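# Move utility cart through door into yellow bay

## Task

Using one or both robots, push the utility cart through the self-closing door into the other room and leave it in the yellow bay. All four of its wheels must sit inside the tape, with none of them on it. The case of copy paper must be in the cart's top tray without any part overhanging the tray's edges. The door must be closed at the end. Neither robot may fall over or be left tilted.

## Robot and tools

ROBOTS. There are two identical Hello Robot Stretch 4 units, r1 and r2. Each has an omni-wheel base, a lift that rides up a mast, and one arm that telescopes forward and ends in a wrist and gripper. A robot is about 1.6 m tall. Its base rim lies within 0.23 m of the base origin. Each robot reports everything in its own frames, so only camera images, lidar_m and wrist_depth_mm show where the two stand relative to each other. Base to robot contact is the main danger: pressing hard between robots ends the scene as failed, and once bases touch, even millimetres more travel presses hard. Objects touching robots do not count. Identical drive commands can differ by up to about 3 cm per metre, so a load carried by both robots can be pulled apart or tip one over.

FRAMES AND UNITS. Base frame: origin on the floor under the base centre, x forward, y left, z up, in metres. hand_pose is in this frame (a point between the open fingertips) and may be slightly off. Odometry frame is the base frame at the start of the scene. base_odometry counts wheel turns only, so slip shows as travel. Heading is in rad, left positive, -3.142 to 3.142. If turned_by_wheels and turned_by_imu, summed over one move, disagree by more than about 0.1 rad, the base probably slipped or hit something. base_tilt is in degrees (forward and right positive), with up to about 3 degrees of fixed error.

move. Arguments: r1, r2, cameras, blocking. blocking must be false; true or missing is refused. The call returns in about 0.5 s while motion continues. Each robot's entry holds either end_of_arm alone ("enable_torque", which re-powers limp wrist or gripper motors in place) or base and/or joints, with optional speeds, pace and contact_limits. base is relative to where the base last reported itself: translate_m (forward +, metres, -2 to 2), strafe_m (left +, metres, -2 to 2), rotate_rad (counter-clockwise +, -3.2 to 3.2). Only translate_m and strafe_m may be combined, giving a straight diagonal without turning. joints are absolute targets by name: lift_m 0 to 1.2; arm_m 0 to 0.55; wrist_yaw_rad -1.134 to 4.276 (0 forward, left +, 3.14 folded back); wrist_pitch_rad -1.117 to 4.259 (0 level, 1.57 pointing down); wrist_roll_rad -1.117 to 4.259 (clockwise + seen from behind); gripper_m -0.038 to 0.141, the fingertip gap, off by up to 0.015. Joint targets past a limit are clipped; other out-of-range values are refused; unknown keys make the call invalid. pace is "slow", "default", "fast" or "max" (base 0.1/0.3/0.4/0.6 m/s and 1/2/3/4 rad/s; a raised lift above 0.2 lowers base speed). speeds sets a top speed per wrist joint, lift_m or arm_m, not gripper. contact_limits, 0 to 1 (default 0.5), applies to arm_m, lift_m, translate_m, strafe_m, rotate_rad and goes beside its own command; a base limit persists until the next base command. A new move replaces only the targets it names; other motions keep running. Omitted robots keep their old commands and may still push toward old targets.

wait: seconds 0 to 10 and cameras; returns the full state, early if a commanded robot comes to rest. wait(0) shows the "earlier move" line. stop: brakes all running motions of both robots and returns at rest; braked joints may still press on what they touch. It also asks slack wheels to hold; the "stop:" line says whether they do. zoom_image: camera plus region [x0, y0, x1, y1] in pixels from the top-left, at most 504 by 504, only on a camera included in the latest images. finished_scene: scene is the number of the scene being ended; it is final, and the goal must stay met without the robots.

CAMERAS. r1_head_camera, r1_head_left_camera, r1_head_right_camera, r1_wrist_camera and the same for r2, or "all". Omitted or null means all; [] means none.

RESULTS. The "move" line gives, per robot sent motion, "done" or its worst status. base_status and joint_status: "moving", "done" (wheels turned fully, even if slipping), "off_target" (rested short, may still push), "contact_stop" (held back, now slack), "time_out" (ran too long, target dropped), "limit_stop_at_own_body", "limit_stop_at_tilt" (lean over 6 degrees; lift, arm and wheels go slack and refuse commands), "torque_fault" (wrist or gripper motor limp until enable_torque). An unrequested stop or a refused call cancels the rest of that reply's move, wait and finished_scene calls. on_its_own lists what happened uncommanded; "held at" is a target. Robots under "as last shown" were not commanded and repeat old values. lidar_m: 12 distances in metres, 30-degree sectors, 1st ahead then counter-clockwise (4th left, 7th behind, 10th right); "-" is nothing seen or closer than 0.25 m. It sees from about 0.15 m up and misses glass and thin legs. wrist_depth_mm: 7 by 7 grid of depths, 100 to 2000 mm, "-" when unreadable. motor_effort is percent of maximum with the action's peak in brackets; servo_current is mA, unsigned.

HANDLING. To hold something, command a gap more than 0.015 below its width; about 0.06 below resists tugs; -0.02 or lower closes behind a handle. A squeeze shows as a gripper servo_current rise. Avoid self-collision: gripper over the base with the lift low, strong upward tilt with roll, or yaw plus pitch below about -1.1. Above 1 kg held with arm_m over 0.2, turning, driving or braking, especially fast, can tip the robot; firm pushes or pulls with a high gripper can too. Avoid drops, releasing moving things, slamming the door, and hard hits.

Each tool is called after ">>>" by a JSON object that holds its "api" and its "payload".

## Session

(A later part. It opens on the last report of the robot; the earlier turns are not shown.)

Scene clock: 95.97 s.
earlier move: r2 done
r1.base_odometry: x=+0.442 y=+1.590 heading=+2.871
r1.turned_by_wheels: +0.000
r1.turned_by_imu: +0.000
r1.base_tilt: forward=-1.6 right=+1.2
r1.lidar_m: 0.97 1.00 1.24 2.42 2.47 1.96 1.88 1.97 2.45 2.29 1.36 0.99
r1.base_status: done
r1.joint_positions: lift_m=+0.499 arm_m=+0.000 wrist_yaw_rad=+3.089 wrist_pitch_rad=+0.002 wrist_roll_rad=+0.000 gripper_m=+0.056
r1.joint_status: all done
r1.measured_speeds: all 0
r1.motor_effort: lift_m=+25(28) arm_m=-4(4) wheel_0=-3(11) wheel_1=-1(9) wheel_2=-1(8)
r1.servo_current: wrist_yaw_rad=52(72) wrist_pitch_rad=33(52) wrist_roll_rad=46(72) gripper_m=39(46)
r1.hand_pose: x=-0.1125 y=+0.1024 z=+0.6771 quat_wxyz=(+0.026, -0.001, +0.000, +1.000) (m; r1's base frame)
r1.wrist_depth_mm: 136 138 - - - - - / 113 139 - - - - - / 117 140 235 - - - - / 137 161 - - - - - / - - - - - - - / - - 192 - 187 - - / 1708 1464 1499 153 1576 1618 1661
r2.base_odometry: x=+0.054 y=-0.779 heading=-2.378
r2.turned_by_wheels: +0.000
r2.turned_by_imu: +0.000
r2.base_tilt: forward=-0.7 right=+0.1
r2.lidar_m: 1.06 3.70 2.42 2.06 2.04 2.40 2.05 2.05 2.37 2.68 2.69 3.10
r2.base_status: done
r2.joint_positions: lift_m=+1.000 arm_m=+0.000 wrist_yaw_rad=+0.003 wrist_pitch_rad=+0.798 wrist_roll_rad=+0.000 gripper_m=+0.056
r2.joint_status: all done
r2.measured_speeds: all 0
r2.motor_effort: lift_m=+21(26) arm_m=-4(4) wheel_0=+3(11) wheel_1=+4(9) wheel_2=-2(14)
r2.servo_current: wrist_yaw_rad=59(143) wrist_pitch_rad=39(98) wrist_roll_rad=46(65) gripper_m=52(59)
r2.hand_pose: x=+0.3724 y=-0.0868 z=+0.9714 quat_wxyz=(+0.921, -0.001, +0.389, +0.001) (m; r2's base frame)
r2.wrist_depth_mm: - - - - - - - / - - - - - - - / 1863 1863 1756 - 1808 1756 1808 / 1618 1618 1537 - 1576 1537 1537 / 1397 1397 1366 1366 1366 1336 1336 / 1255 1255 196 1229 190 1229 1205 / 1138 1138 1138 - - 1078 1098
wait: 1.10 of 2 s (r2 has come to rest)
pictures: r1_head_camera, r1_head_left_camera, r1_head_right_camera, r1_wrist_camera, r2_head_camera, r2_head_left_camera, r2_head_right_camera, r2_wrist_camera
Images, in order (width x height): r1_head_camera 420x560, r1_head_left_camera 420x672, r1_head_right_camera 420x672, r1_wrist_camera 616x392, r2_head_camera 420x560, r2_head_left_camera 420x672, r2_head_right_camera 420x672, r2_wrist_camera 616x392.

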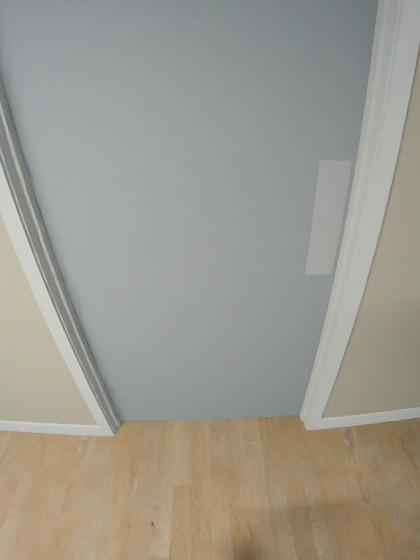

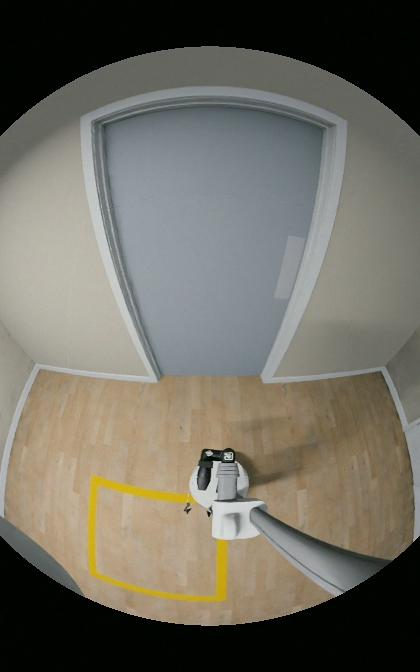

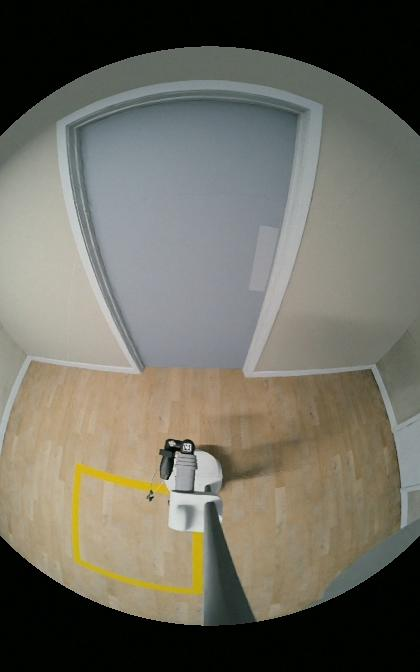

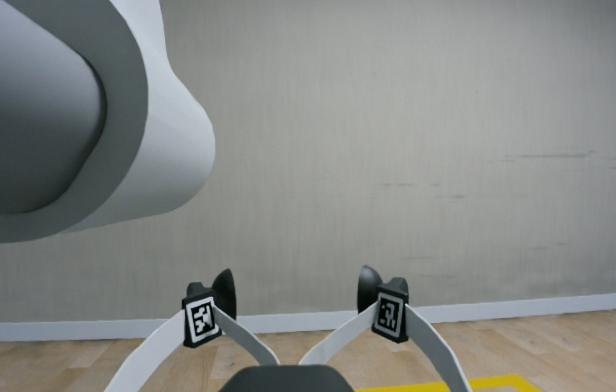

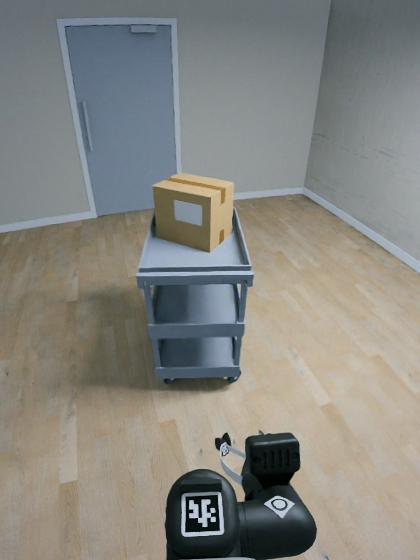

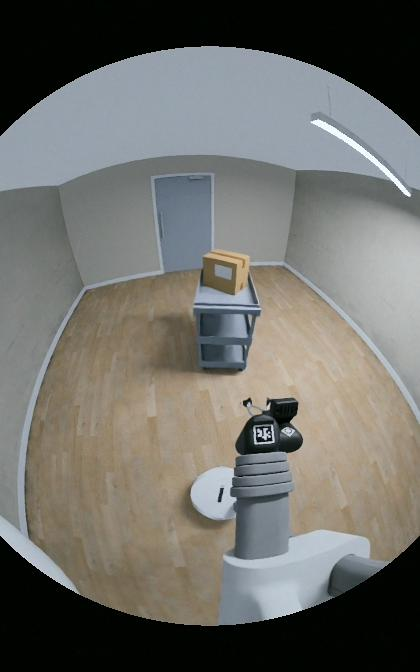

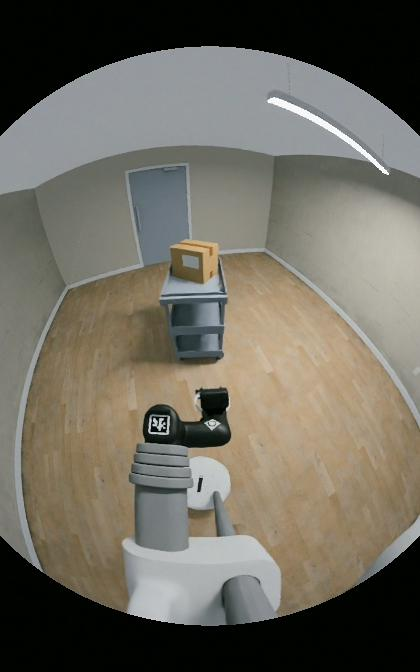

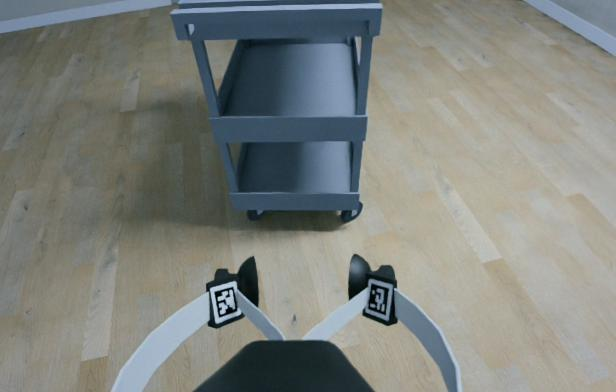

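>>> {"api": "move", "payload": {"blocking": false, "r1": {"base":{"translate_m":0.6,"strafe_m":-0.08}}, "r2": {"base":{"translate_m":0.45,"strafe_m":0.06},"joints":{"wrist_pitch_rad":1.57,"wrist_roll_rad":1.57,"arm_m":0.2,"gripper_m":0.1}}, "cameras": []}}

>>> {"api": "wait", "payload": {"seconds": 4, "cameras": []}}

>>> {"api": "wait", "payload": {"seconds": 1.5, "cameras": ["r2_head_camera","r2_wrist_camera","r1_head_left_camera","r1_head_camera"]}}

Scene clock: 116.40 s.
move: r1 moving; r2 moving
r1.base_odometry: x=+0.413 y=+1.602 heading=+2.871
r1.turned_by_wheels: +0.000
r1.turned_by_imu: +0.000
r1.base_tilt: forward=-1.6 right=+1.3
r1.lidar_m: 0.93 0.96 1.22 2.41 2.50 2.02 1.91 1.99 2.38 2.30 1.29 0.98
r1.base_status: translate_m moving; strafe_m moving
r1.joint_positions: lift_m=+0.499 arm_m=+0.000 wrist_yaw_rad=+3.089 wrist_pitch_rad=+0.002 wrist_roll_rad=+0.000 gripper_m=+0.056
r1.joint_status: not commanded
r1.measured_speeds: translate_m=+0.122 strafe_m=-0.016 rotate_rad=-0.002 lift_m=+0.000 arm_m=+0.000 wrist_yaw_rad=+0.000 wrist_pitch_rad=+0.000 wrist_roll_rad=+0.000
r1.motor_effort: lift_m=+25(25) arm_m=-4(4) wheel_0=+6(8) wheel_1=+1(7) wheel_2=-7(9)
r1.servo_current: wrist_yaw_rad=46(59) wrist_pitch_rad=26(52) wrist_roll_rad=39(59) gripper_m=46(46)
r1.hand_pose: x=-0.1125 y=+0.1024 z=+0.6771 quat_wxyz=(+0.026, -0.001, +0.000, +1.000) (m; r1's base frame)
r1.wrist_depth_mm: 137 138 - - - - - / 113 139 - - - - - / 117 140 271 - - - - / 137 160 - - - - - / - - - - - - - / - - 192 - 188 - - / 1708 1537 1537 154 1576 1661 1708
r2.base_odometry: x=+0.034 y=-0.804 heading=-2.377
r2.turned_by_wheels: +0.000
r2.turned_by_imu: +0.001
r2.base_tilt: forward=-0.7 right=+0.0
r2.lidar_m: 1.03 3.66 2.43 2.07 2.05 2.42 2.09 2.07 2.43 2.65 2.68 3.09
r2.base_status: translate_m moving; strafe_m moving
r2.joint_positions: lift_m=+1.000 arm_m=+0.050 wrist_yaw_rad=+0.003 wrist_pitch_rad=+1.376 wrist_roll_rad=+0.589 gripper_m=+0.075
r2.joint_status: arm_m moving; wrist_pitch_rad moving; wrist_roll_rad moving; gripper_m moving
r2.measured_speeds: translate_m=+0.121 strafe_m=+0.016 rotate_rad=+0.001 lift_m=+0.000 arm_m=+0.195 wrist_yaw_rad=-0.002 wrist_pitch_rad=+1.680 wrist_roll_rad=+1.820
r2.motor_effort: lift_m=+21(21) arm_m=+7(9) wheel_0=+7(9) wheel_1=+9(10) wheel_2=-13(13)
r2.servo_current: wrist_yaw_rad=39(52) wrist_pitch_rad=85(85) wrist_roll_rad=72(104) gripper_m=85(85)
r2.hand_pose: x=+0.2776 y=-0.0873 z=+0.8950 quat_wxyz=(+0.740, +0.224, +0.608, -0.183) (m; r2's base frame)
r2.wrist_depth_mm: 1430 - 1281 1255 1205 1182 1118 / 1397 1308 1281 1205 1138 1138 1098 / 1336 1281 1205 1182 1160 1098 1078 / 1308 1255 1205 1160 1098 1078 1042 / 1229 1205 1160 1138 1078 1042 1008 / 1205 1160 190 1098 189 1025 976 / 1182 1118 1078 - - 991 960
pictures: none
No camera images: "cameras" was empty.

Scene clock: 118.90 s.
earlier move: r1 moving; r2 done
r1.base_odometry: x=-0.110 y=+1.825 heading=+2.871
r1.turned_by_wheels: +0.000
r1.turned_by_imu: -0.001
r1.base_tilt: forward=-1.6 right=+1.3
r1.lidar_m: 0.37 0.38 0.53 1.15 2.60 2.59 2.48 2.56 2.30 1.50 0.47 0.42
r1.base_status: translate_m moving; strafe_m moving
r1.joint_positions: lift_m=+0.500 arm_m=+0.000 wrist_yaw_rad=+3.089 wrist_pitch_rad=+0.002 wrist_roll_rad=+0.000 gripper_m=+0.056
r1.joint_status: not commanded
r1.measured_speeds: translate_m=+0.053 strafe_m=-0.007 rotate_rad=-0.001 lift_m=+0.000 arm_m=+0.000 wrist_yaw_rad=+0.000 wrist_pitch_rad=+0.000 wrist_roll_rad=+0.000
r1.motor_effort: lift_m=+25(25) arm_m=-4(4) wheel_0=+2(11) wheel_1=+3(8) wheel_2=-1(10)
r1.servo_current: wrist_yaw_rad=46(65) wrist_pitch_rad=46(52) wrist_roll_rad=46(72) gripper_m=46(46)
r1.hand_pose: x=-0.1125 y=+0.1024 z=+0.6771 quat_wxyz=(+0.026, -0.001, +0.000, +1.000) (m; r1's base frame)
r1.wrist_depth_mm: 136 139 - - - - - / 114 139 - - - - - / 118 140 273 - - - - / 137 162 - - - - - / - - - - - - - / - - 194 - 187 - - / 1756 1499 1537 143 1618 1499 1661
r2.base_odometry: x=-0.229 y=-1.134 heading=-2.377
r2.turned_by_wheels: +0.000
r2.turned_by_imu: +0.001
r2.base_tilt: forward=-0.6 right=+0.1
r2.lidar_m: 0.61 3.27 2.51 2.14 2.13 2.48 2.49 2.48 2.90 2.60 2.62 0.66
r2.base_status: done
r2.joint_positions: lift_m=+1.000 arm_m=+0.200 wrist_yaw_rad=+0.003 wrist_pitch_rad=+1.567 wrist_roll_rad=+1.568 gripper_m=+0.100
r2.joint_status: all done
r2.measured_speeds: all 0
r2.motor_effort: lift_m=+21(21) arm_m=+7(10) wheel_0=+4(9) wheel_1=+5(10) wheel_2=-4(14)
r2.servo_current: wrist_yaw_rad=52(59) wrist_pitch_rad=46(85) wrist_roll_rad=59(124) gripper_m=59(85)
r2.hand_pose: x=+0.3720 y=-0.0874 z=+0.8896 quat_wxyz=(+0.502, +0.500, +0.500, -0.498) (m; r2's base frame)
r2.wrist_depth_mm: 1118 1098 1118 1118 1098 1098 1098 / 496 1118 1118 1098 1098 1078 1098 / - 621 1098 1098 1098 1098 1078 / - 634 1098 1118 1118 842 1098 / - 627 1118 1098 1098 - 1098 / - 585 195 1098 194 - 1098 / - 597 1118 - 1078 1118 1118
wait: 2.50 of 4 s (r2 has come to rest)
pictures: none
No camera images: "cameras" was empty.

Scene clock: 119.40 s.
earlier move: r1 done
r1.base_odometry: x=-0.115 y=+1.827 heading=+2.871
r1.turned_by_wheels: +0.000
r1.turned_by_imu: +0.000
r1.base_tilt: forward=-1.6 right=+1.3
r1.lidar_m: 0.38 0.37 0.54 1.11 2.57 2.60 2.47 2.58 2.32 1.46 0.48 0.41
r1.base_status: done
r1.joint_positions: lift_m=+0.500 arm_m=+0.000 wrist_yaw_rad=+3.089 wrist_pitch_rad=+0.002 wrist_roll_rad=+0.000 gripper_m=+0.056
r1.joint_status: not commanded
r1.measured_speeds: all 0
r1.motor_effort: lift_m=+25(25) arm_m=-4(4) wheel_0=+3(11) wheel_1=+1(8) wheel_2=+1(10)
r1.servo_current: wrist_yaw_rad=46(65) wrist_pitch_rad=39(52) wrist_roll_rad=39(72) gripper_m=46(46)
r1.hand_pose: x=-0.1125 y=+0.1024 z=+0.6771 quat_wxyz=(+0.026, -0.001, +0.000, +1.000) (m; r1's base frame)
r1.wrist_depth_mm: 136 139 - - - - - / 113 139 - - - - - / 118 140 273 - - - - / 137 162 - - - - - / - - - - - - - / - - 194 - 187 - - / 1756 1499 1537 153 1576 1464 1661
r2.base_odometry: x=-0.229 y=-1.134 heading=-2.377
r2.turned_by_wheels: +0.000
r2.turned_by_imu: +0.000
r2.base_tilt: forward=-0.7 right=+0.0
r2.lidar_m: 0.60 3.26 2.50 2.14 2.15 2.48 2.49 2.47 2.93 2.62 2.60 0.66
r2.base_status: done
r2.joint_positions: lift_m=+1.000 arm_m=+0.200 wrist_yaw_rad=+0.003 wrist_pitch_rad=+1.567 wrist_roll_rad=+1.568 gripper_m=+0.100
r2.joint_status: all done
r2.measured_speeds: all 0
r2.motor_effort: lift_m=+21(21) arm_m=+7(10) wheel_0=+4(9) wheel_1=+5(10) wheel_2=-3(14)
r2.servo_current: wrist_yaw_rad=52(59) wrist_pitch_rad=46(85) wrist_roll_rad=33(124) gripper_m=52(85)
r2.hand_pose: x=+0.3720 y=-0.0874 z=+0.8896 quat_wxyz=(+0.502, +0.500, +0.500, -0.498) (m; r2's base frame)
r2.wrist_depth_mm: 1118 1138 1098 1098 1118 1098 1078 / 492 1118 1098 1098 1118 1078 1098 / - 627 1118 1098 1098 1078 1098 / - 627 1118 1098 1118 842 1098 / - 627 1098 1118 1098 - 1078 / - 591 195 1118 195 - 1098 / - 591 1138 - 1098 1078 1118
wait: 0.50 of 1.5 s (r1 has come to rest)
pictures: r1_head_camera, r1_head_left_camera, r2_head_camera, r2_wrist_camera
Images, in order (width x height): r1_head_camera 420x560, r1_head_left_camera 420x672, r2_head_camera 420x560, r2_wrist_camera 616x392.

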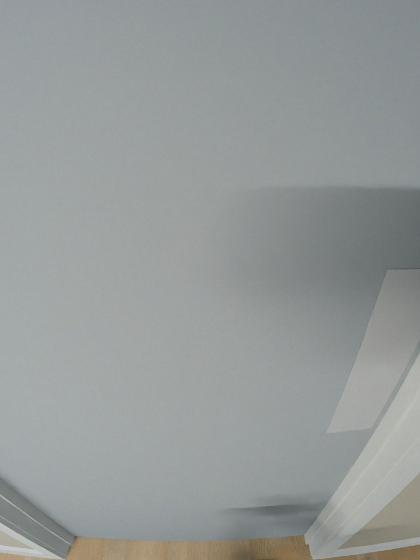

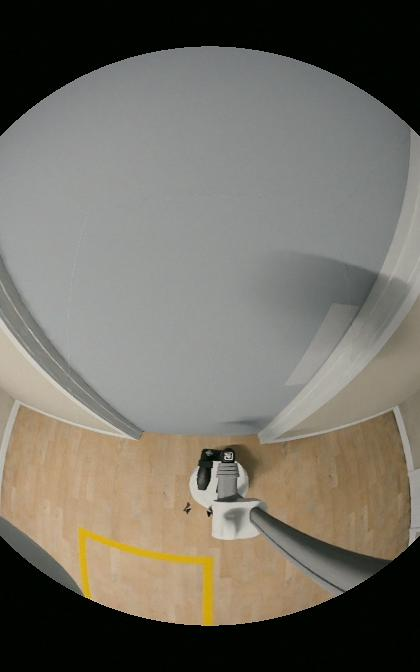

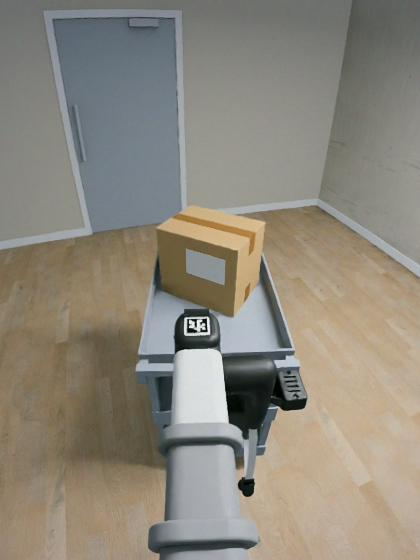

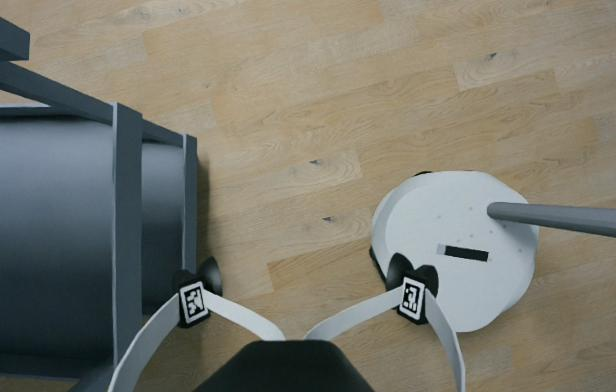

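>>> {"api": "move", "payload": {"blocking": false, "r2": {"base":{"translate_m":0.08},"joints":{"arm_m":0.32}}, "cameras": []}}

>>> {"api": "wait", "payload": {"seconds": 2, "cameras": ["r2_head_camera","r2_wrist_camera"]}}

Scene clock: 130.77 s.
move: r2 moving
r1: as last shown
r1.lidar_m: 0.38 0.39 0.51 1.09 2.60 2.60 2.48 2.57 2.33 1.46 0.45 0.41
r1.motor_effort: lift_m=+25(25) arm_m=-4(4) wheel_0=+3(3) wheel_1=+1(1) wheel_2=+1(1)
r1.servo_current: wrist_yaw_rad=46(59) wrist_pitch_rad=39(46) wrist_roll_rad=46(72) gripper_m=39(46)
r1.wrist_depth_mm: 136 138 - - - - - / 114 139 - - - - - / 118 140 272 - - - - / 137 162 - - - - - / - - - - - - - / - - 193 - 186 - - / 1708 1464 1499 153 1576 1499 1661
r2.base_odometry: x=-0.252 y=-1.155 heading=-2.377
r2.turned_by_wheels: +0.000
r2.turned_by_imu: +0.001
r2.base_tilt: forward=-0.7 right=+0.1
r2.lidar_m: 0.57 0.61 2.48 2.16 2.13 2.50 2.51 2.53 2.94 2.62 2.60 0.62
r2.base_status: translate_m moving
r2.joint_positions: lift_m=+1.000 arm_m=+0.251 wrist_yaw_rad=+0.003 wrist_pitch_rad=+1.567 wrist_roll_rad=+1.568 gripper_m=+0.100
r2.joint_status: arm_m moving
r2.measured_speeds: translate_m=+0.122 strafe_m=+0.001 rotate_rad=-0.003 lift_m=+0.000 arm_m=+0.195 wrist_yaw_rad=+0.000 wrist_pitch_rad=+0.000 wrist_roll_rad=+0.000
r2.motor_effort: lift_m=+21(21) arm_m=+8(11) wheel_0=+5(10) wheel_1=+8(8) wheel_2=-12(13)
r2.servo_current: wrist_yaw_rad=46(52) wrist_pitch_rad=46(46) wrist_roll_rad=52(59) gripper_m=46(59)
r2.hand_pose: x=+0.4227 y=-0.0874 z=+0.8896 quat_wxyz=(+0.502, +0.500, +0.500, -0.498) (m; r2's base frame)
r2.wrist_depth_mm: 252 1118 1118 1098 1098 1078 1098 / 252 1118 1118 1098 1118 1118 1098 / 255 580 1098 1098 1098 1098 1118 / 256 627 1098 1098 1098 - 1098 / 254 627 1118 1098 1098 - 1118 / 255 172 193 1118 194 1098 1098 / 254 574 1098 - 1098 1118 1138
pictures: none
No camera images: "cameras" was empty.

Scene clock: 131.67 s.
earlier move: r2 done
r1.base_odometry: x=-0.115 y=+1.827 heading=+2.871
r1.turned_by_wheels: +0.000
r1.turned_by_imu: +0.000
r1.base_tilt: forward=-1.6 right=+1.2
r1.lidar_m: 0.38 0.39 0.54 1.09 2.59 2.59 2.46 2.58 2.32 1.46 0.46 0.41
r1.base_status: not commanded
r1.joint_positions: lift_m=+0.500 arm_m=+0.000 wrist_yaw_rad=+3.089 wrist_pitch_rad=+0.002 wrist_roll_rad=+0.000 gripper_m=+0.056
r1.joint_status: not commanded
r1.measured_speeds: all 0
r1.motor_effort: lift_m=+25(25) arm_m=-4(4) wheel_0=+3(3) wheel_1=+1(2) wheel_2=+1(1)
r1.servo_current: wrist_yaw_rad=52(65) wrist_pitch_rad=46(46) wrist_roll_rad=46(72) gripper_m=39(46)
r1.hand_pose: x=-0.1125 y=+0.1024 z=+0.6771 quat_wxyz=(+0.026, -0.001, +0.000, +1.000) (m; r1's base frame)
r1.wrist_depth_mm: 136 138 - - - - - / 113 139 - - - - - / 118 139 272 - - - - / 137 162 - - - - - / - - - - - - - / - - 193 - 187 - - / 1708 1537 1537 153 1618 1499 1661
r2.base_odometry: x=-0.287 y=-1.189 heading=-2.377
r2.turned_by_wheels: +0.000
r2.turned_by_imu: +0.000
r2.base_tilt: forward=-0.7 right=+0.1
r2.lidar_m: 0.54 0.58 2.49 2.17 2.16 2.52 2.57 2.55 2.99 2.58 2.59 0.57
r2.base_status: done
r2.joint_positions: lift_m=+1.000 arm_m=+0.320 wrist_yaw_rad=+0.003 wrist_pitch_rad=+1.567 wrist_roll_rad=+1.568 gripper_m=+0.100
r2.joint_status: all done
r2.measured_speeds: all 0
r2.motor_effort: lift_m=+21(21) arm_m=+7(12) wheel_0=+4(10) wheel_1=+4(8) wheel_2=-4(13)
r2.servo_current: wrist_yaw_rad=59(59) wrist_pitch_rad=39(46) wrist_roll_rad=59(59) gripper_m=52(59)
r2.hand_pose: x=+0.4920 y=-0.0874 z=+0.8896 quat_wxyz=(+0.502, +0.500, +0.500, -0.498) (m; r2's base frame)
r2.wrist_depth_mm: 297 278 250 1118 1078 1078 1098 / - 268 252 1098 1078 1098 1098 / - 267 252 1098 1098 1098 1078 / - 270 252 1098 1098 - 1118 / - 272 253 1118 1098 - - / - 254 195 1098 195 - 1098 / - 137 253 - 1098 1118 1118
wait: 0.90 of 2 s (r2 has come to rest)
pictures: r2_head_camera, r2_wrist_camera
Images, in order (width x height): r2_head_camera 420x560, r2_wrist_camera 616x392.

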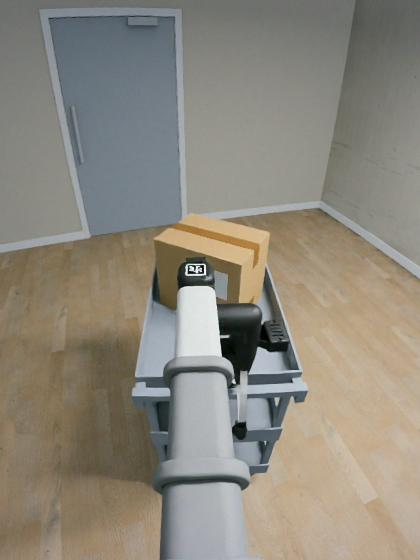

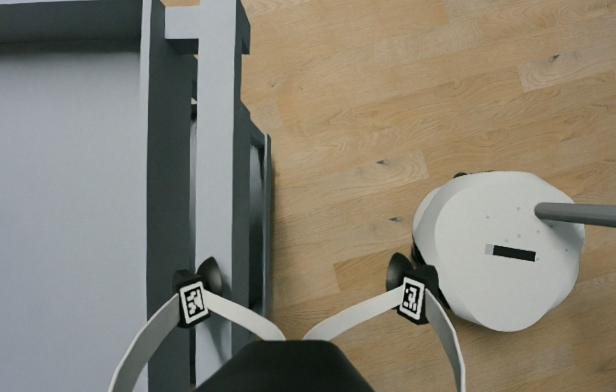

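>>> {"api": "move", "payload": {"blocking": false, "r2": {"joints":{"arm_m":0.388,"gripper_m":0.135}}, "cameras": []}}

>>> {"api": "wait", "payload": {"seconds": 2, "cameras": ["r2_head_camera","r2_wrist_camera"]}}

Scene clock: 158.23 s.
move: r2 moving
r1: as last shown
r1.base_tilt: forward=-1.6 right=+1.3
r1.lidar_m: 0.35 0.39 0.54 1.10 2.60 2.61 2.47 2.58 2.34 1.45 0.46 0.42
r1.motor_effort: lift_m=+25(25) arm_m=-4(4) wheel_0=+3(3) wheel_1=+1(1) wheel_2=+1(1)
r1.servo_current: wrist_yaw_rad=46(59) wrist_pitch_rad=46(46) wrist_roll_rad=52(65) gripper_m=39(46)
r1.wrist_depth_mm: 136 139 - - - - - / 113 139 - - - - - / 118 139 274 - - - - / 137 162 - - - - - / - - - - - - - / - - 194 - 187 - - / 1756 1537 1499 153 1576 1499 1661
r2.base_odometry: x=-0.287 y=-1.189 heading=-2.377
r2.turned_by_wheels: +0.000
r2.turned_by_imu: +0.000
r2.base_tilt: forward=-0.7 right=+0.0
r2.lidar_m: 0.51 0.55 2.54 2.16 2.15 2.52 2.58 2.55 2.96 2.59 2.59 0.55
r2.base_status: not commanded
r2.joint_positions: lift_m=+1.000 arm_m=+0.367 wrist_yaw_rad=+0.003 wrist_pitch_rad=+1.567 wrist_roll_rad=+1.568 gripper_m=+0.115
r2.joint_status: arm_m moving; gripper_m moving
r2.measured_speeds: translate_m=+0.000 strafe_m=+0.000 rotate_rad=+0.000 lift_m=+0.000 arm_m=+0.135 wrist_yaw_rad=+0.000 wrist_pitch_rad=+0.000 wrist_roll_rad=+0.000
r2.motor_effort: lift_m=+21(21) arm_m=+9(13) wheel_0=+4(4) wheel_1=+4(4) wheel_2=-4(4)
r2.servo_current: wrist_yaw_rad=33(65) wrist_pitch_rad=46(46) wrist_roll_rad=46(65) gripper_m=78(104)
r2.hand_pose: x=+0.5393 y=-0.0874 z=+0.8896 quat_wxyz=(+0.502, +0.500, +0.500, -0.498) (m; r2's base frame)
r2.wrist_depth_mm: 296 298 274 1098 1078 1078 1078 / - - 287 1118 1098 1098 1098 / - - 257 1078 1118 1098 1098 / - - 258 1098 1098 - 1098 / - - 258 1118 1098 - - / - - 200 1098 196 - 1098 / - - - - 1118 1078 1118
pictures: none
No camera images: "cameras" was empty.

Scene clock: 159.03 s.
earlier move: r2 done
r1.base_odometry: x=-0.115 y=+1.827 heading=+2.871
r1.turned_by_wheels: +0.000
r1.turned_by_imu: +0.000
r1.base_tilt: forward=-1.6 right=+1.3
r1.lidar_m: 0.37 0.40 0.53 1.09 2.61 2.62 2.48 2.58 2.31 1.48 0.45 0.39
r1.base_status: not commanded
r1.joint_positions: lift_m=+0.500 arm_m=+0.000 wrist_yaw_rad=+3.089 wrist_pitch_rad=+0.002 wrist_roll_rad=+0.000 gripper_m=+0.056
r1.joint_status: not commanded
r1.measured_speeds: all 0
r1.motor_effort: lift_m=+25(25) arm_m=-4(4) wheel_0=+3(3) wheel_1=+1(1) wheel_2=+1(1)
r1.servo_current: wrist_yaw_rad=46(65) wrist_pitch_rad=39(46) wrist_roll_rad=52(65) gripper_m=46(46)
r1.hand_pose: x=-0.1125 y=+0.1024 z=+0.6771 quat_wxyz=(+0.026, -0.001, +0.000, +1.000) (m; r1's base frame)
r1.wrist_depth_mm: 136 139 - - - - - / 113 139 - - - - - / 118 139 272 - - - - / 137 162 - - - - - / - - - - - - - / - - 194 - 188 - - / 1708 1499 1537 153 1576 1464 1708
r2.base_odometry: x=-0.287 y=-1.189 heading=-2.377
r2.turned_by_wheels: +0.000
r2.turned_by_imu: +0.000
r2.base_tilt: forward=-0.7 right=+0.1
r2.lidar_m: 0.53 0.58 2.55 2.14 2.14 2.52 2.58 2.58 2.98 2.59 2.59 0.55
r2.base_status: not commanded
r2.joint_positions: lift_m=+1.000 arm_m=+0.388 wrist_yaw_rad=+0.003 wrist_pitch_rad=+1.567 wrist_roll_rad=+1.568 gripper_m=+0.135
r2.joint_status: all done
r2.measured_speeds: all 0
r2.motor_effort: lift_m=+21(21) arm_m=+7(13) wheel_0=+4(4) wheel_1=+4(4) wheel_2=-4(4)
r2.servo_current: wrist_yaw_rad=46(65) wrist_pitch_rad=46(46) wrist_roll_rad=39(65) gripper_m=52(104)
r2.hand_pose: x=+0.5600 y=-0.0874 z=+0.8896 quat_wxyz=(+0.502, +0.500, +0.500, -0.498) (m; r2's base frame)
r2.wrist_depth_mm: 298 300 279 274 1118 1098 1078 / - - 301 250 1078 1098 1098 / - - 306 251 1098 1098 1098 / - - - 252 1118 - - / - - 259 252 1118 - - / - 188 199 252 1098 211 - / - - - - 1098 1118 1098
wait: 0.80 of 2 s (r2 has come to rest)
pictures: r2_head_camera, r2_wrist_camera
Images, in order (width x height): r2_head_camera 420x560, r2_wrist_camera 616x392.

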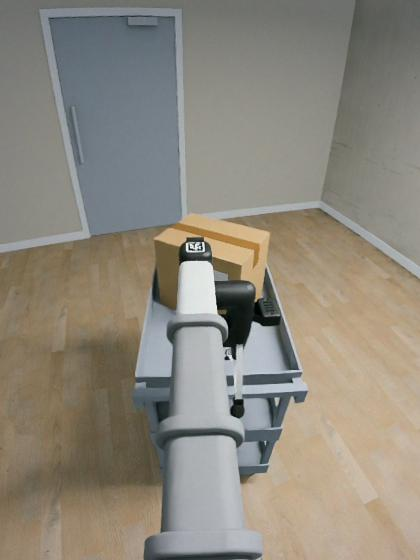

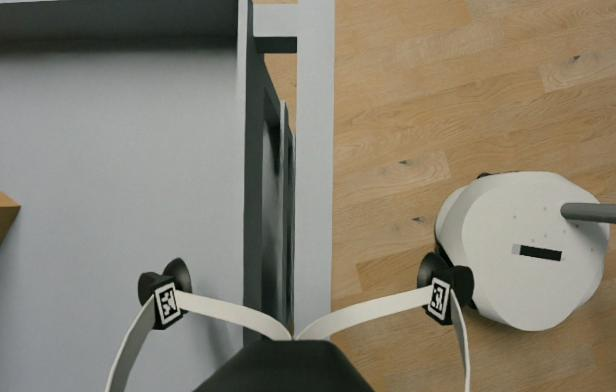

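>>> {"api": "move", "payload": {"blocking": false, "r2": {"joints":{"lift_m":0.925,"arm_m":0.395},"contact_limits":{"lift_m":0.1},"pace":"slow"}, "cameras": []}}

>>> {"api": "wait", "payload": {"seconds": 3, "cameras": ["r2_head_camera","r2_wrist_camera"]}}

Scene clock: 165.70 s.
move: r2 moving
r1: as last shown
r1.base_tilt: forward=-1.6 right=+1.2
r1.lidar_m: 0.35 0.40 0.54 1.12 2.59 2.58 2.49 2.57 2.32 1.48 0.47 0.42
r1.servo_current: wrist_yaw_rad=52(65) wrist_pitch_rad=33(46) wrist_roll_rad=26(52) gripper_m=39(46)
r1.wrist_depth_mm: 137 139 - - - - - / 113 139 - - - - - / 118 140 274 - - - - / 137 162 - - - - - / - - - - - - - / - - 194 - 187 - - / 1661 1499 1537 153 1618 1537 1708
r2.base_odometry: x=-0.287 y=-1.189 heading=-2.377
r2.turned_by_wheels: +0.000
r2.turned_by_imu: +0.000
r2.base_tilt: forward=-0.7 right=+0.0
r2.lidar_m: 0.51 0.58 2.50 2.16 2.14 2.49 2.58 2.57 2.98 2.60 2.58 0.58
r2.base_status: not commanded
r2.joint_positions: lift_m=+0.975 arm_m=+0.395 wrist_yaw_rad=+0.003 wrist_pitch_rad=+1.567 wrist_roll_rad=+1.568 gripper_m=+0.135
r2.joint_status: lift_m moving; arm_m moving
r2.measured_speeds: translate_m=+0.000 strafe_m=+0.000 rotate_rad=+0.000 lift_m=-0.097 arm_m=+0.004 wrist_yaw_rad=+0.000 wrist_pitch_rad=+0.000 wrist_roll_rad=+0.000
r2.motor_effort: lift_m=+15(21) arm_m=+7(11) wheel_0=+4(4) wheel_1=+4(5) wheel_2=-4(4)
r2.servo_current: wrist_yaw_rad=59(59) wrist_pitch_rad=39(46) wrist_roll_rad=52(59) gripper_m=52(52)
r2.contact_limits: lift_m 0.1
r2.hand_pose: x=+0.5669 y=-0.0874 z=+0.8649 quat_wxyz=(+0.502, +0.500, +0.500, -0.498) (m; r2's base frame)
r2.wrist_depth_mm: 296 - 264 228 1078 1060 1078 / - - 229 228 1078 1078 1060 / - - 263 229 1078 1060 1060 / - - - 229 1078 1078 - / - - 230 229 1078 - - / - 188 198 229 213 212 - / - - - - 1078 1078 1078
pictures: none
No camera images: "cameras" was empty.

Scene clock: 166.70 s.
earlier move: r2 done
r1.base_odometry: x=-0.115 y=+1.827 heading=+2.871
r1.turned_by_wheels: +0.000
r1.turned_by_imu: +0.000
r1.base_tilt: forward=-1.6 right=+1.3
r1.lidar_m: 0.37 0.40 0.56 1.09 2.61 2.59 2.48 2.58 2.32 1.46 0.44 0.40
r1.base_status: not commanded
r1.joint_positions: lift_m=+0.500 arm_m=+0.000 wrist_yaw_rad=+3.089 wrist_pitch_rad=+0.002 wrist_roll_rad=+0.000 gripper_m=+0.056
r1.joint_status: not commanded
r1.measured_speeds: all 0
r1.motor_effort: lift_m=+25(25) arm_m=-4(4) wheel_0=+2(3) wheel_1=+1(1) wheel_2=+1(1)
r1.servo_current: wrist_yaw_rad=65(65) wrist_pitch_rad=39(52) wrist_roll_rad=46(65) gripper_m=39(52)
r1.hand_pose: x=-0.1125 y=+0.1024 z=+0.6771 quat_wxyz=(+0.026, -0.001, +0.000, +1.000) (m; r1's base frame)
r1.wrist_depth_mm: 136 138 - - - - - / 114 139 - - - - - / 118 139 273 - - - - / 137 161 - - - - - / - - - - - - - / - - 193 - 187 - - / 1708 1499 1537 154 1576 1464 1618
r2.base_odometry: x=-0.287 y=-1.189 heading=-2.377
r2.turned_by_wheels: +0.000
r2.turned_by_imu: +0.000
r2.base_tilt: forward=-0.7 right=+0.1
r2.lidar_m: 0.53 0.57 2.54 2.14 2.14 2.52 2.59 2.57 2.98 2.62 2.59 0.56
r2.base_status: not commanded
r2.joint_positions: lift_m=+0.925 arm_m=+0.395 wrist_yaw_rad=+0.003 wrist_pitch_rad=+1.567 wrist_roll_rad=+1.568 gripper_m=+0.135
r2.joint_status: all done
r2.measured_speeds: all 0
r2.motor_effort: lift_m=+13(21) arm_m=+7(11) wheel_0=+4(5) wheel_1=+4(5) wheel_2=-4(4)
r2.servo_current: wrist_yaw_rad=46(59) wrist_pitch_rad=39(46) wrist_roll_rad=46(59) gripper_m=52(59)
r2.contact_limits: lift_m 0.1
r2.hand_pose: x=+0.5670 y=-0.0874 z=+0.8152 quat_wxyz=(+0.502, +0.500, +0.500, -0.498) (m; r2's base frame)
r2.wrist_depth_mm: - - 206 176 1025 1025 1025 / - - 209 177 1042 1025 1008 / - - 212 177 1025 1008 1008 / - - 183 177 1025 1025 - / - - 184 177 1008 - - / - 187 179 178 196 211 - / - - - - 1025 1025 1025
wait: 1.00 of 3 s (r2 has come to rest)
pictures: r2_head_camera, r2_wrist_camera
Images, in order (width x height): r2_head_camera 420x560, r2_wrist_camera 616x392.

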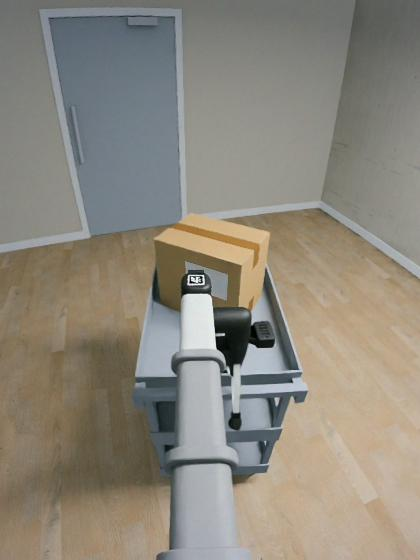

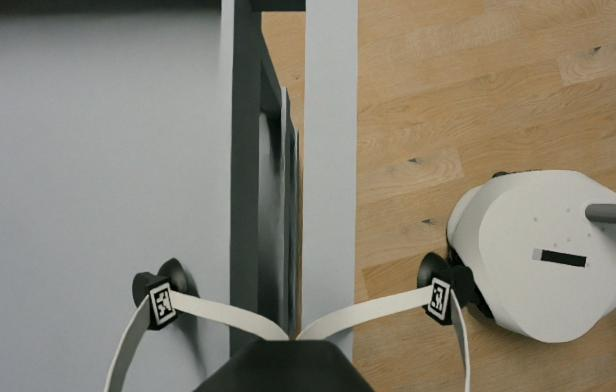

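>>> {"api": "move", "payload": {"blocking": false, "r2": {"joints":{"gripper_m":0.015}}, "cameras": []}}

>>> {"api": "wait", "payload": {"seconds": 2, "cameras": ["r2_wrist_camera"]}}

>>> {"api": "move", "payload": {"blocking": false, "r1": {"base":{"translate_m":0.45}}, "cameras": []}}

>>> {"api": "wait", "payload": {"seconds": 3, "cameras": ["r1_head_camera","r1_head_left_camera","r2_head_camera"]}}

Scene clock: 174.70 s.
move: r2 moving
r1: as last shown
r1.base_tilt: forward=-1.6 right=+1.2
r1.lidar_m: 0.36 0.38 0.51 1.10 2.59 2.61 2.47 2.58 2.33 1.47 0.47 0.41
r1.motor_effort: lift_m=+25(25) arm_m=-4(4) wheel_0=+3(3) wheel_1=+1(1) wheel_2=+1(1)
r1.servo_current: wrist_yaw_rad=65(65) wrist_pitch_rad=39(46) wrist_roll_rad=26(65) gripper_m=46(52)
r1.wrist_depth_mm: 136 139 - - - - - / 114 139 - - - - - / 118 140 273 - - - - / 137 162 - - - - - / - - - - - - - / - - 194 - 187 - - / 1708 1499 1537 153 1618 1499 1661
r2.base_odometry: x=-0.287 y=-1.189 heading=-2.377
r2.turned_by_wheels: +0.000
r2.turned_by_imu: +0.000
r2.base_tilt: forward=-0.7 right=+0.1
r2.lidar_m: 0.50 0.59 2.53 2.16 2.16 2.51 2.57 2.58 2.99 2.58 2.59 0.55
r2.base_status: not commanded
r2.joint_positions: lift_m=+0.925 arm_m=+0.395 wrist_yaw_rad=+0.003 wrist_pitch_rad=+1.567 wrist_roll_rad=+1.568 gripper_m=+0.123
r2.joint_status: gripper_m moving
r2.measured_speeds: all 0
r2.motor_effort: lift_m=+13(13) arm_m=+7(7) wheel_0=+4(4) wheel_1=+4(4) wheel_2=-4(4)
r2.servo_current: wrist_yaw_rad=52(52) wrist_pitch_rad=39(46) wrist_roll_rad=39(59) gripper_m=104(104)
r2.contact_limits: lift_m 0.1
r2.hand_pose: x=+0.5670 y=-0.0874 z=+0.8152 quat_wxyz=(+0.502, +0.500, +0.500, -0.498) (m; r2's base frame)
r2.wrist_depth_mm: - - 205 176 1025 1025 1025 / - - 208 176 1025 1008 1008 / - - 211 177 1042 1008 1025 / - - 183 177 1060 1042 - / - - 216 178 1042 - - / - 186 185 177 198 213 - / - - - - 1042 1042 1025
pictures: none
No camera images: "cameras" was empty.

Scene clock: 176.30 s.
earlier move: r2 done
r1.base_odometry: x=-0.115 y=+1.827 heading=+2.871
r1.turned_by_wheels: +0.000
r1.turned_by_imu: +0.000
r1.base_tilt: forward=-1.6 right=+1.3
r1.lidar_m: 0.38 0.38 0.55 1.10 2.59 2.60 2.48 2.57 2.32 1.49 0.45 0.40
r1.base_status: not commanded
r1.joint_positions: lift_m=+0.500 arm_m=+0.000 wrist_yaw_rad=+3.089 wrist_pitch_rad=+0.002 wrist_roll_rad=+0.000 gripper_m=+0.056
r1.joint_status: not commanded
r1.measured_speeds: all 0
r1.motor_effort: lift_m=+25(25) arm_m=-4(4) wheel_0=+3(4) wheel_1=+1(1) wheel_2=+1(1)
r1.servo_current: wrist_yaw_rad=46(65) wrist_pitch_rad=39(52) wrist_roll_rad=52(65) gripper_m=46(52)
r1.hand_pose: x=-0.1125 y=+0.1024 z=+0.6771 quat_wxyz=(+0.026, -0.001, +0.000, +1.000) (m; r1's base frame)
r1.wrist_depth_mm: 136 138 - - - - - / 113 139 - - - - - / 118 140 273 - - - - / 137 162 - - - - - / - - - - - - - / - - 194 - 188 - - / 1708 1537 1499 153 1618 1499 1661
r2.base_odometry: x=-0.287 y=-1.189 heading=-2.377
r2.turned_by_wheels: +0.000
r2.turned_by_imu: +0.000
r2.base_tilt: forward=-0.6 right=+0.1
r2.lidar_m: 0.51 0.56 2.50 2.18 2.17 2.52 2.58 2.56 3.00 2.58 2.58 0.58
r2.base_status: not commanded
r2.joint_positions: lift_m=+0.925 arm_m=+0.395 wrist_yaw_rad=+0.003 wrist_pitch_rad=+1.566 wrist_roll_rad=+1.569 gripper_m=+0.016
r2.joint_status: all done
r2.measured_speeds: all 0
r2.motor_effort: lift_m=+19(19) arm_m=+5(7) wheel_0=+4(4) wheel_1=+4(4) wheel_2=-3(4)
r2.servo_current: wrist_yaw_rad=46(59) wrist_pitch_rad=39(52) wrist_roll_rad=39(59) gripper_m=124(260)
r2.contact_limits: lift_m 0.1
r2.hand_pose: x=+0.5674 y=-0.0874 z=+0.8147 quat_wxyz=(+0.502, +0.500, +0.500, -0.498) (m; r2's base frame)
r2.wrist_depth_mm: - - 174 224 1008 1025 1008 / - - - 512 1025 1025 991 / - - - 539 1025 1025 1008 / - - - 549 1025 1025 - / - - 207 174 1042 1008 - / - 163 187 175 180 153 - / - 136 - - 1025 1025 1025
wait: 1.60 of 2 s (r2 has come to rest)
pictures: r2_wrist_camera
Images, in order (width x height): r2_wrist_camera 616x392.

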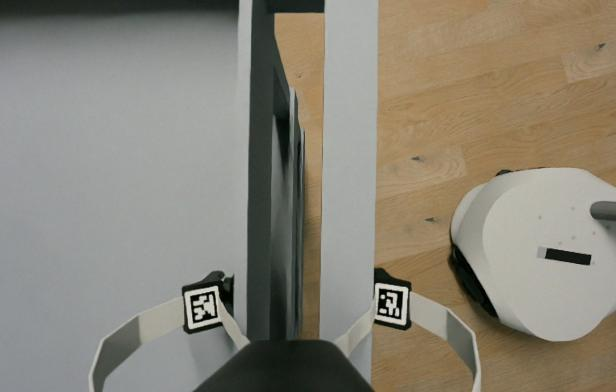

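Scene clock: 176.80 s.
move: r1 moving
r1.base_odometry: x=-0.145 y=+1.836 heading=+2.871
r1.turned_by_wheels: +0.000
r1.turned_by_imu: +0.000
r1.base_tilt: forward=-1.6 right=+1.3
r1.lidar_m: 0.34 0.34 0.50 0.98 2.58 2.61 2.51 2.60 2.32 1.32 0.44 0.34
r1.base_status: translate_m moving
r1.joint_positions: lift_m=+0.500 arm_m=+0.000 wrist_yaw_rad=+3.089 wrist_pitch_rad=+0.002 wrist_roll_rad=+0.000 gripper_m=+0.056
r1.joint_status: not commanded
r1.measured_speeds: translate_m=+0.122 strafe_m=+0.000 rotate_rad=+0.002 lift_m=+0.000 arm_m=+0.000 wrist_yaw_rad=+0.000 wrist_pitch_rad=+0.000 wrist_roll_rad=+0.000
r1.motor_effort: lift_m=+25(25) arm_m=-4(4) wheel_0=+6(8) wheel_1=+5(8) wheel_2=-9(9)
r1.servo_current: wrist_yaw_rad=59(65) wrist_pitch_rad=46(52) wrist_roll_rad=39(59) gripper_m=33(46)
r1.hand_pose: x=-0.1125 y=+0.1024 z=+0.6771 quat_wxyz=(+0.026, -0.001, +0.000, +1.000) (m; r1's base frame)
r1.wrist_depth_mm: 137 138 - - - - - / 113 139 - - - - - / 116 139 271 - - - - / 137 160 - - - - - / - - - - - - - / - - 193 - 187 - - / 1661 1537 1537 153 1576 1499 1661
r2: as last shown
r2.base_tilt: forward=-0.7 right=+0.1
r2.lidar_m: 0.52 0.56 2.52 2.17 2.15 2.51 2.58 2.55 2.97 2.61 2.57 0.52
r2.motor_effort: lift_m=+19(19) arm_m=+5(5) wheel_0=+4(4) wheel_1=+4(4) wheel_2=-3(3)
r2.servo_current: wrist_yaw_rad=52(52) wrist_pitch_rad=46(46) wrist_roll_rad=39(65) gripper_m=124(130)
r2.contact_limits: lift_m 0.1
r2.wrist_depth_mm: - - 174 223 1008 1025 1008 / - - - 508 1025 1008 1008 / - - - 535 1008 1025 1008 / - - - 554 1025 1042 - / - - 207 175 1008 1025 - / - 163 187 175 180 153 - / - 136 - - 1042 1008 1008
pictures: none
No camera images: "cameras" was empty.

Scene clock: 179.37 s.
earlier move: r1 done
r1.base_odometry: x=-0.548 y=+1.947 heading=+2.872
r1.turned_by_wheels: +0.001
r1.turned_by_imu: +0.047
r1.base_tilt: forward=-1.7 right=+1.3
r1.lidar_m: 0.25 0.25 0.25 0.36 2.61 3.03 2.91 3.05 0.34 0.29 2.28 0.25
r1.base_status: done
r1.joint_positions: lift_m=+0.500 arm_m=+0.000 wrist_yaw_rad=+3.099 wrist_pitch_rad=+0.002 wrist_roll_rad=+0.000 gripper_m=+0.056
r1.joint_status: not commanded
r1.measured_speeds: all 0
r1.motor_effort: lift_m=+20(25) arm_m=+7(7) wheel_0=+11(22) wheel_1=+10(27) wheel_2=-9(25)
r1.servo_current: wrist_yaw_rad=78(78) wrist_pitch_rad=39(52) wrist_roll_rad=59(65) gripper_m=46(46)
r1.hand_pose: x=-0.1138 y=+0.0996 z=+0.6775 quat_wxyz=(+0.021, -0.001, +0.000, +1.000) (m; r1's base frame)
r1.wrist_depth_mm: - 136 - - - - - / - 136 218 - - - - / 107 135 181 - - - - / 123 137 274 - - - - / - - - - - - - / - - 194 - 187 - - / 1661 1499 1499 153 1618 1537 1661
r2.base_odometry: x=-0.287 y=-1.189 heading=-2.377
r2.turned_by_wheels: +0.000
r2.turned_by_imu: +0.000
r2.base_tilt: forward=-0.6 right=+0.0
r2.lidar_m: 0.52 0.57 2.51 2.18 2.16 2.50 2.59 2.59 3.02 2.58 2.58 0.57
r2.base_status: not commanded
r2.joint_positions: lift_m=+0.925 arm_m=+0.395 wrist_yaw_rad=+0.003 wrist_pitch_rad=+1.566 wrist_roll_rad=+1.569 gripper_m=+0.016
r2.joint_status: not commanded
r2.measured_speeds: all 0
r2.motor_effort: lift_m=+19(19) arm_m=+5(5) wheel_0=+4(4) wheel_1=+4(4) wheel_2=-3(3)
r2.servo_current: wrist_yaw_rad=39(59) wrist_pitch_rad=39(52) wrist_roll_rad=33(65) gripper_m=130(130)
r2.contact_limits: lift_m 0.1
r2.hand_pose: x=+0.5674 y=-0.0874 z=+0.8147 quat_wxyz=(+0.502, +0.500, +0.500, -0.498) (m; r2's base frame)
r2.wrist_depth_mm: - - 174 223 1008 1025 1008 / - - - 508 1008 1025 1008 / - - - 535 1025 1025 1008 / - - - 549 1008 1025 - / - - 207 175 1025 1025 - / - 164 188 175 179 153 - / - 137 - - 1042 1025 991
wait: 2.57 of 3 s (r1 has come to rest)
pictures: r1_head_camera, r1_head_left_camera, r2_head_camera
Images, in order (width x height): r1_head_camera 420x560, r1_head_left_camera 420x672, r2_head_camera 420x560.

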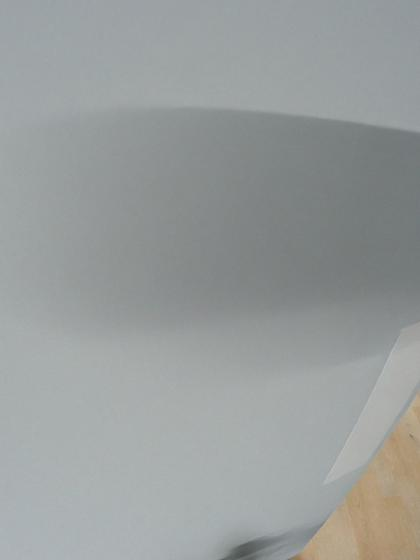

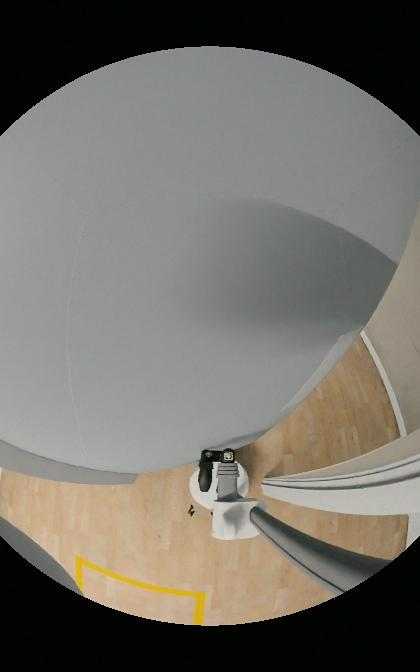

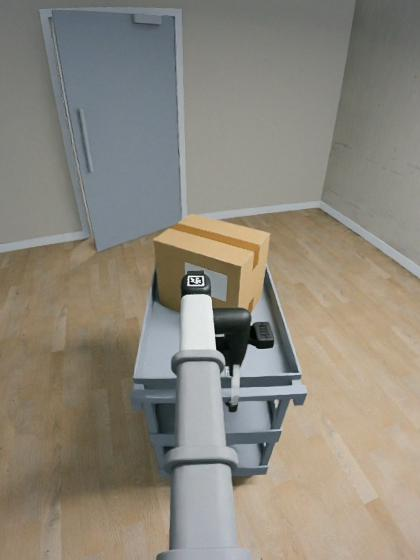

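>>> {"api": "move", "payload": {"blocking": false, "r1": {"base":{"translate_m":0.5,"strafe_m":0.02}}, "cameras": []}}

>>> {"api": "wait", "payload": {"seconds": 3, "cameras": ["r1_head_camera","r1_head_left_camera","r2_head_camera"]}}

Scene clock: 184.47 s.
move: r1 moving
r1.base_odometry: x=-0.579 y=+1.954 heading=+2.872
r1.turned_by_wheels: +0.000
r1.turned_by_imu: +0.026
r1.base_tilt: forward=-2.1 right=+1.5
r1.lidar_m: 0.25 0.25 0.25 0.37 2.63 3.04 2.95 3.08 0.34 0.32 2.30 0.25
r1.base_status: translate_m moving; strafe_m moving
r1.joint_positions: lift_m=+0.500 arm_m=+0.000 wrist_yaw_rad=+3.099 wrist_pitch_rad=+0.002 wrist_roll_rad=+0.000 gripper_m=+0.056
r1.joint_status: not commanded
r1.measured_speeds: translate_m=+0.121 strafe_m=+0.005 rotate_rad=-0.003 lift_m=+0.000 arm_m=-0.001 wrist_yaw_rad=+0.000 wrist_pitch_rad=+0.000 wrist_roll_rad=+0.000
r1.motor_effort: lift_m=+19(20) arm_m=+8(8) wheel_0=+4(11) wheel_1=+18(19) wheel_2=-22(23)
r1.servo_current: wrist_yaw_rad=72(91) wrist_pitch_rad=46(52) wrist_roll_rad=46(65) gripper_m=33(46)
r1.hand_pose: x=-0.1139 y=+0.0996 z=+0.6775 quat_wxyz=(+0.021, -0.001, +0.000, +1.000) (m; r1's base frame)
r1.wrist_depth_mm: - 136 - - - - - / - 136 219 - - - - / 107 135 183 - - - - / 123 137 252 - - - - / - - - - - - - / - - 194 - 187 - - / 1661 1576 1499 153 1661 1537 1708
r2: as last shown
r2.base_tilt: forward=-0.7 right=+0.1
r2.lidar_m: 0.54 0.55 2.52 2.17 2.15 2.53 2.58 2.58 2.98 2.60 2.59 0.56
r2.servo_current: wrist_yaw_rad=39(65) wrist_pitch_rad=46(46) wrist_roll_rad=46(52) gripper_m=124(130)
r2.contact_limits: lift_m 0.1
r2.wrist_depth_mm: - - 174 223 991 1025 991 / - - - 508 1025 1008 1008 / - - - 530 1025 1008 1008 / - - - 554 1025 1042 - / - - 207 174 1025 1025 - / - 163 188 175 179 153 - / - 137 - - 1025 1025 1025
pictures: none
No camera images: "cameras" was empty.

Scene clock: 187.10 s.
earlier move: r1 done
r1.base_odometry: x=-1.035 y=+2.061 heading=+2.873
r1.turned_by_wheels: +0.001
r1.turned_by_imu: +0.111
r1.base_tilt: forward=-1.6 right=+1.3
r1.lidar_m: 0.25 0.25 - 0.25 0.34 3.41 3.36 0.61 0.75 2.33 2.55 2.68
r1.base_status: done
r1.joint_positions: lift_m=+0.500 arm_m=+0.000 wrist_yaw_rad=+3.092 wrist_pitch_rad=+0.002 wrist_roll_rad=+0.000 gripper_m=+0.056
r1.joint_status: not commanded
r1.measured_speeds: all 0
r1.motor_effort: lift_m=+20(20) arm_m=+5(8) wheel_0=+5(15) wheel_1=+10(21) wheel_2=-5(23)
r1.servo_current: wrist_yaw_rad=52(91) wrist_pitch_rad=46(52) wrist_roll_rad=46(65) gripper_m=39(46)
r1.hand_pose: x=-0.1129 y=+0.1016 z=+0.6775 quat_wxyz=(+0.025, -0.001, +0.000, +1.000) (m; r1's base frame)
r1.wrist_depth_mm: 136 138 - - - - - / 112 139 - - - - - / 116 139 264 - - - - / 136 156 - - - - - / - - - - - - - / - - 193 - 187 - - / 1618 1499 1537 143 1464 1464 1576
r2.base_odometry: x=-0.287 y=-1.189 heading=-2.377
r2.turned_by_wheels: +0.000
r2.turned_by_imu: +0.000
r2.base_tilt: forward=-0.6 right=+0.1
r2.lidar_m: 0.52 0.54 2.55 2.16 2.15 2.53 2.58 2.58 2.98 2.60 2.60 0.55
r2.base_status: not commanded
r2.joint_positions: lift_m=+0.925 arm_m=+0.395 wrist_yaw_rad=+0.003 wrist_pitch_rad=+1.566 wrist_roll_rad=+1.569 gripper_m=+0.016
r2.joint_status: not commanded
r2.measured_speeds: all 0
r2.motor_effort: lift_m=+19(19) arm_m=+5(6) wheel_0=+4(4) wheel_1=+4(4) wheel_2=-3(3)
r2.servo_current: wrist_yaw_rad=46(65) wrist_pitch_rad=46(46) wrist_roll_rad=52(65) gripper_m=130(137)
r2.contact_limits: lift_m 0.1
r2.hand_pose: x=+0.5674 y=-0.0874 z=+0.8147 quat_wxyz=(+0.502, +0.500, +0.500, -0.498) (m; r2's base frame)
r2.wrist_depth_mm: - - 175 223 1042 1008 1008 / - - - 512 1008 1025 1008 / - - - 539 1025 1008 1025 / - - - 554 1042 1042 - / - - 207 174 1025 1042 - / - 164 188 175 180 153 - / - 136 - - 1042 1025 1025
wait: 2.63 of 3 s (r1 has come to rest)
pictures: r1_head_camera, r1_head_left_camera, r2_head_camera
Images, in order (width x height): r1_head_camera 420x560, r1_head_left_camera 420x672, r2_head_camera 420x560.

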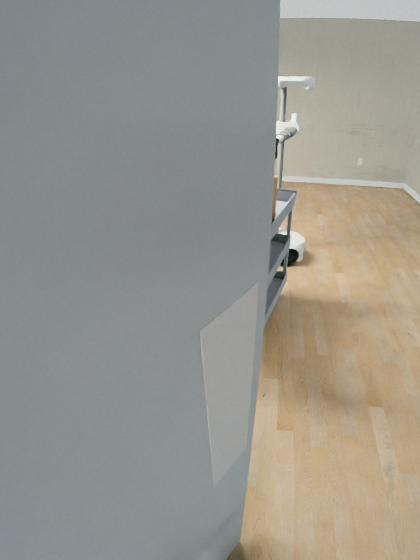

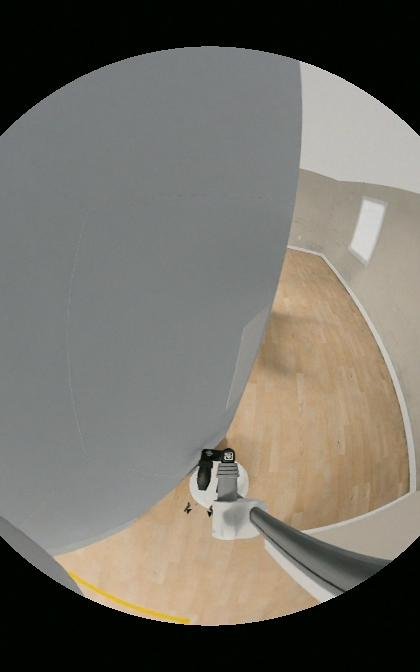

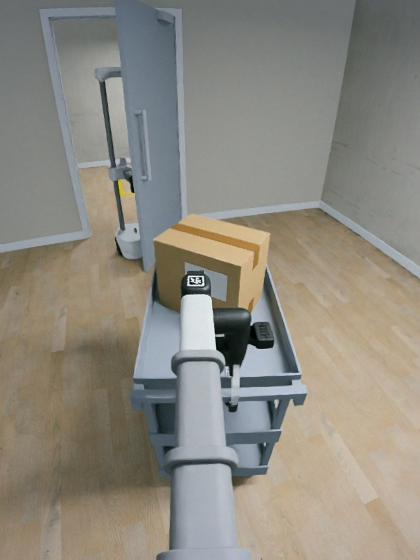

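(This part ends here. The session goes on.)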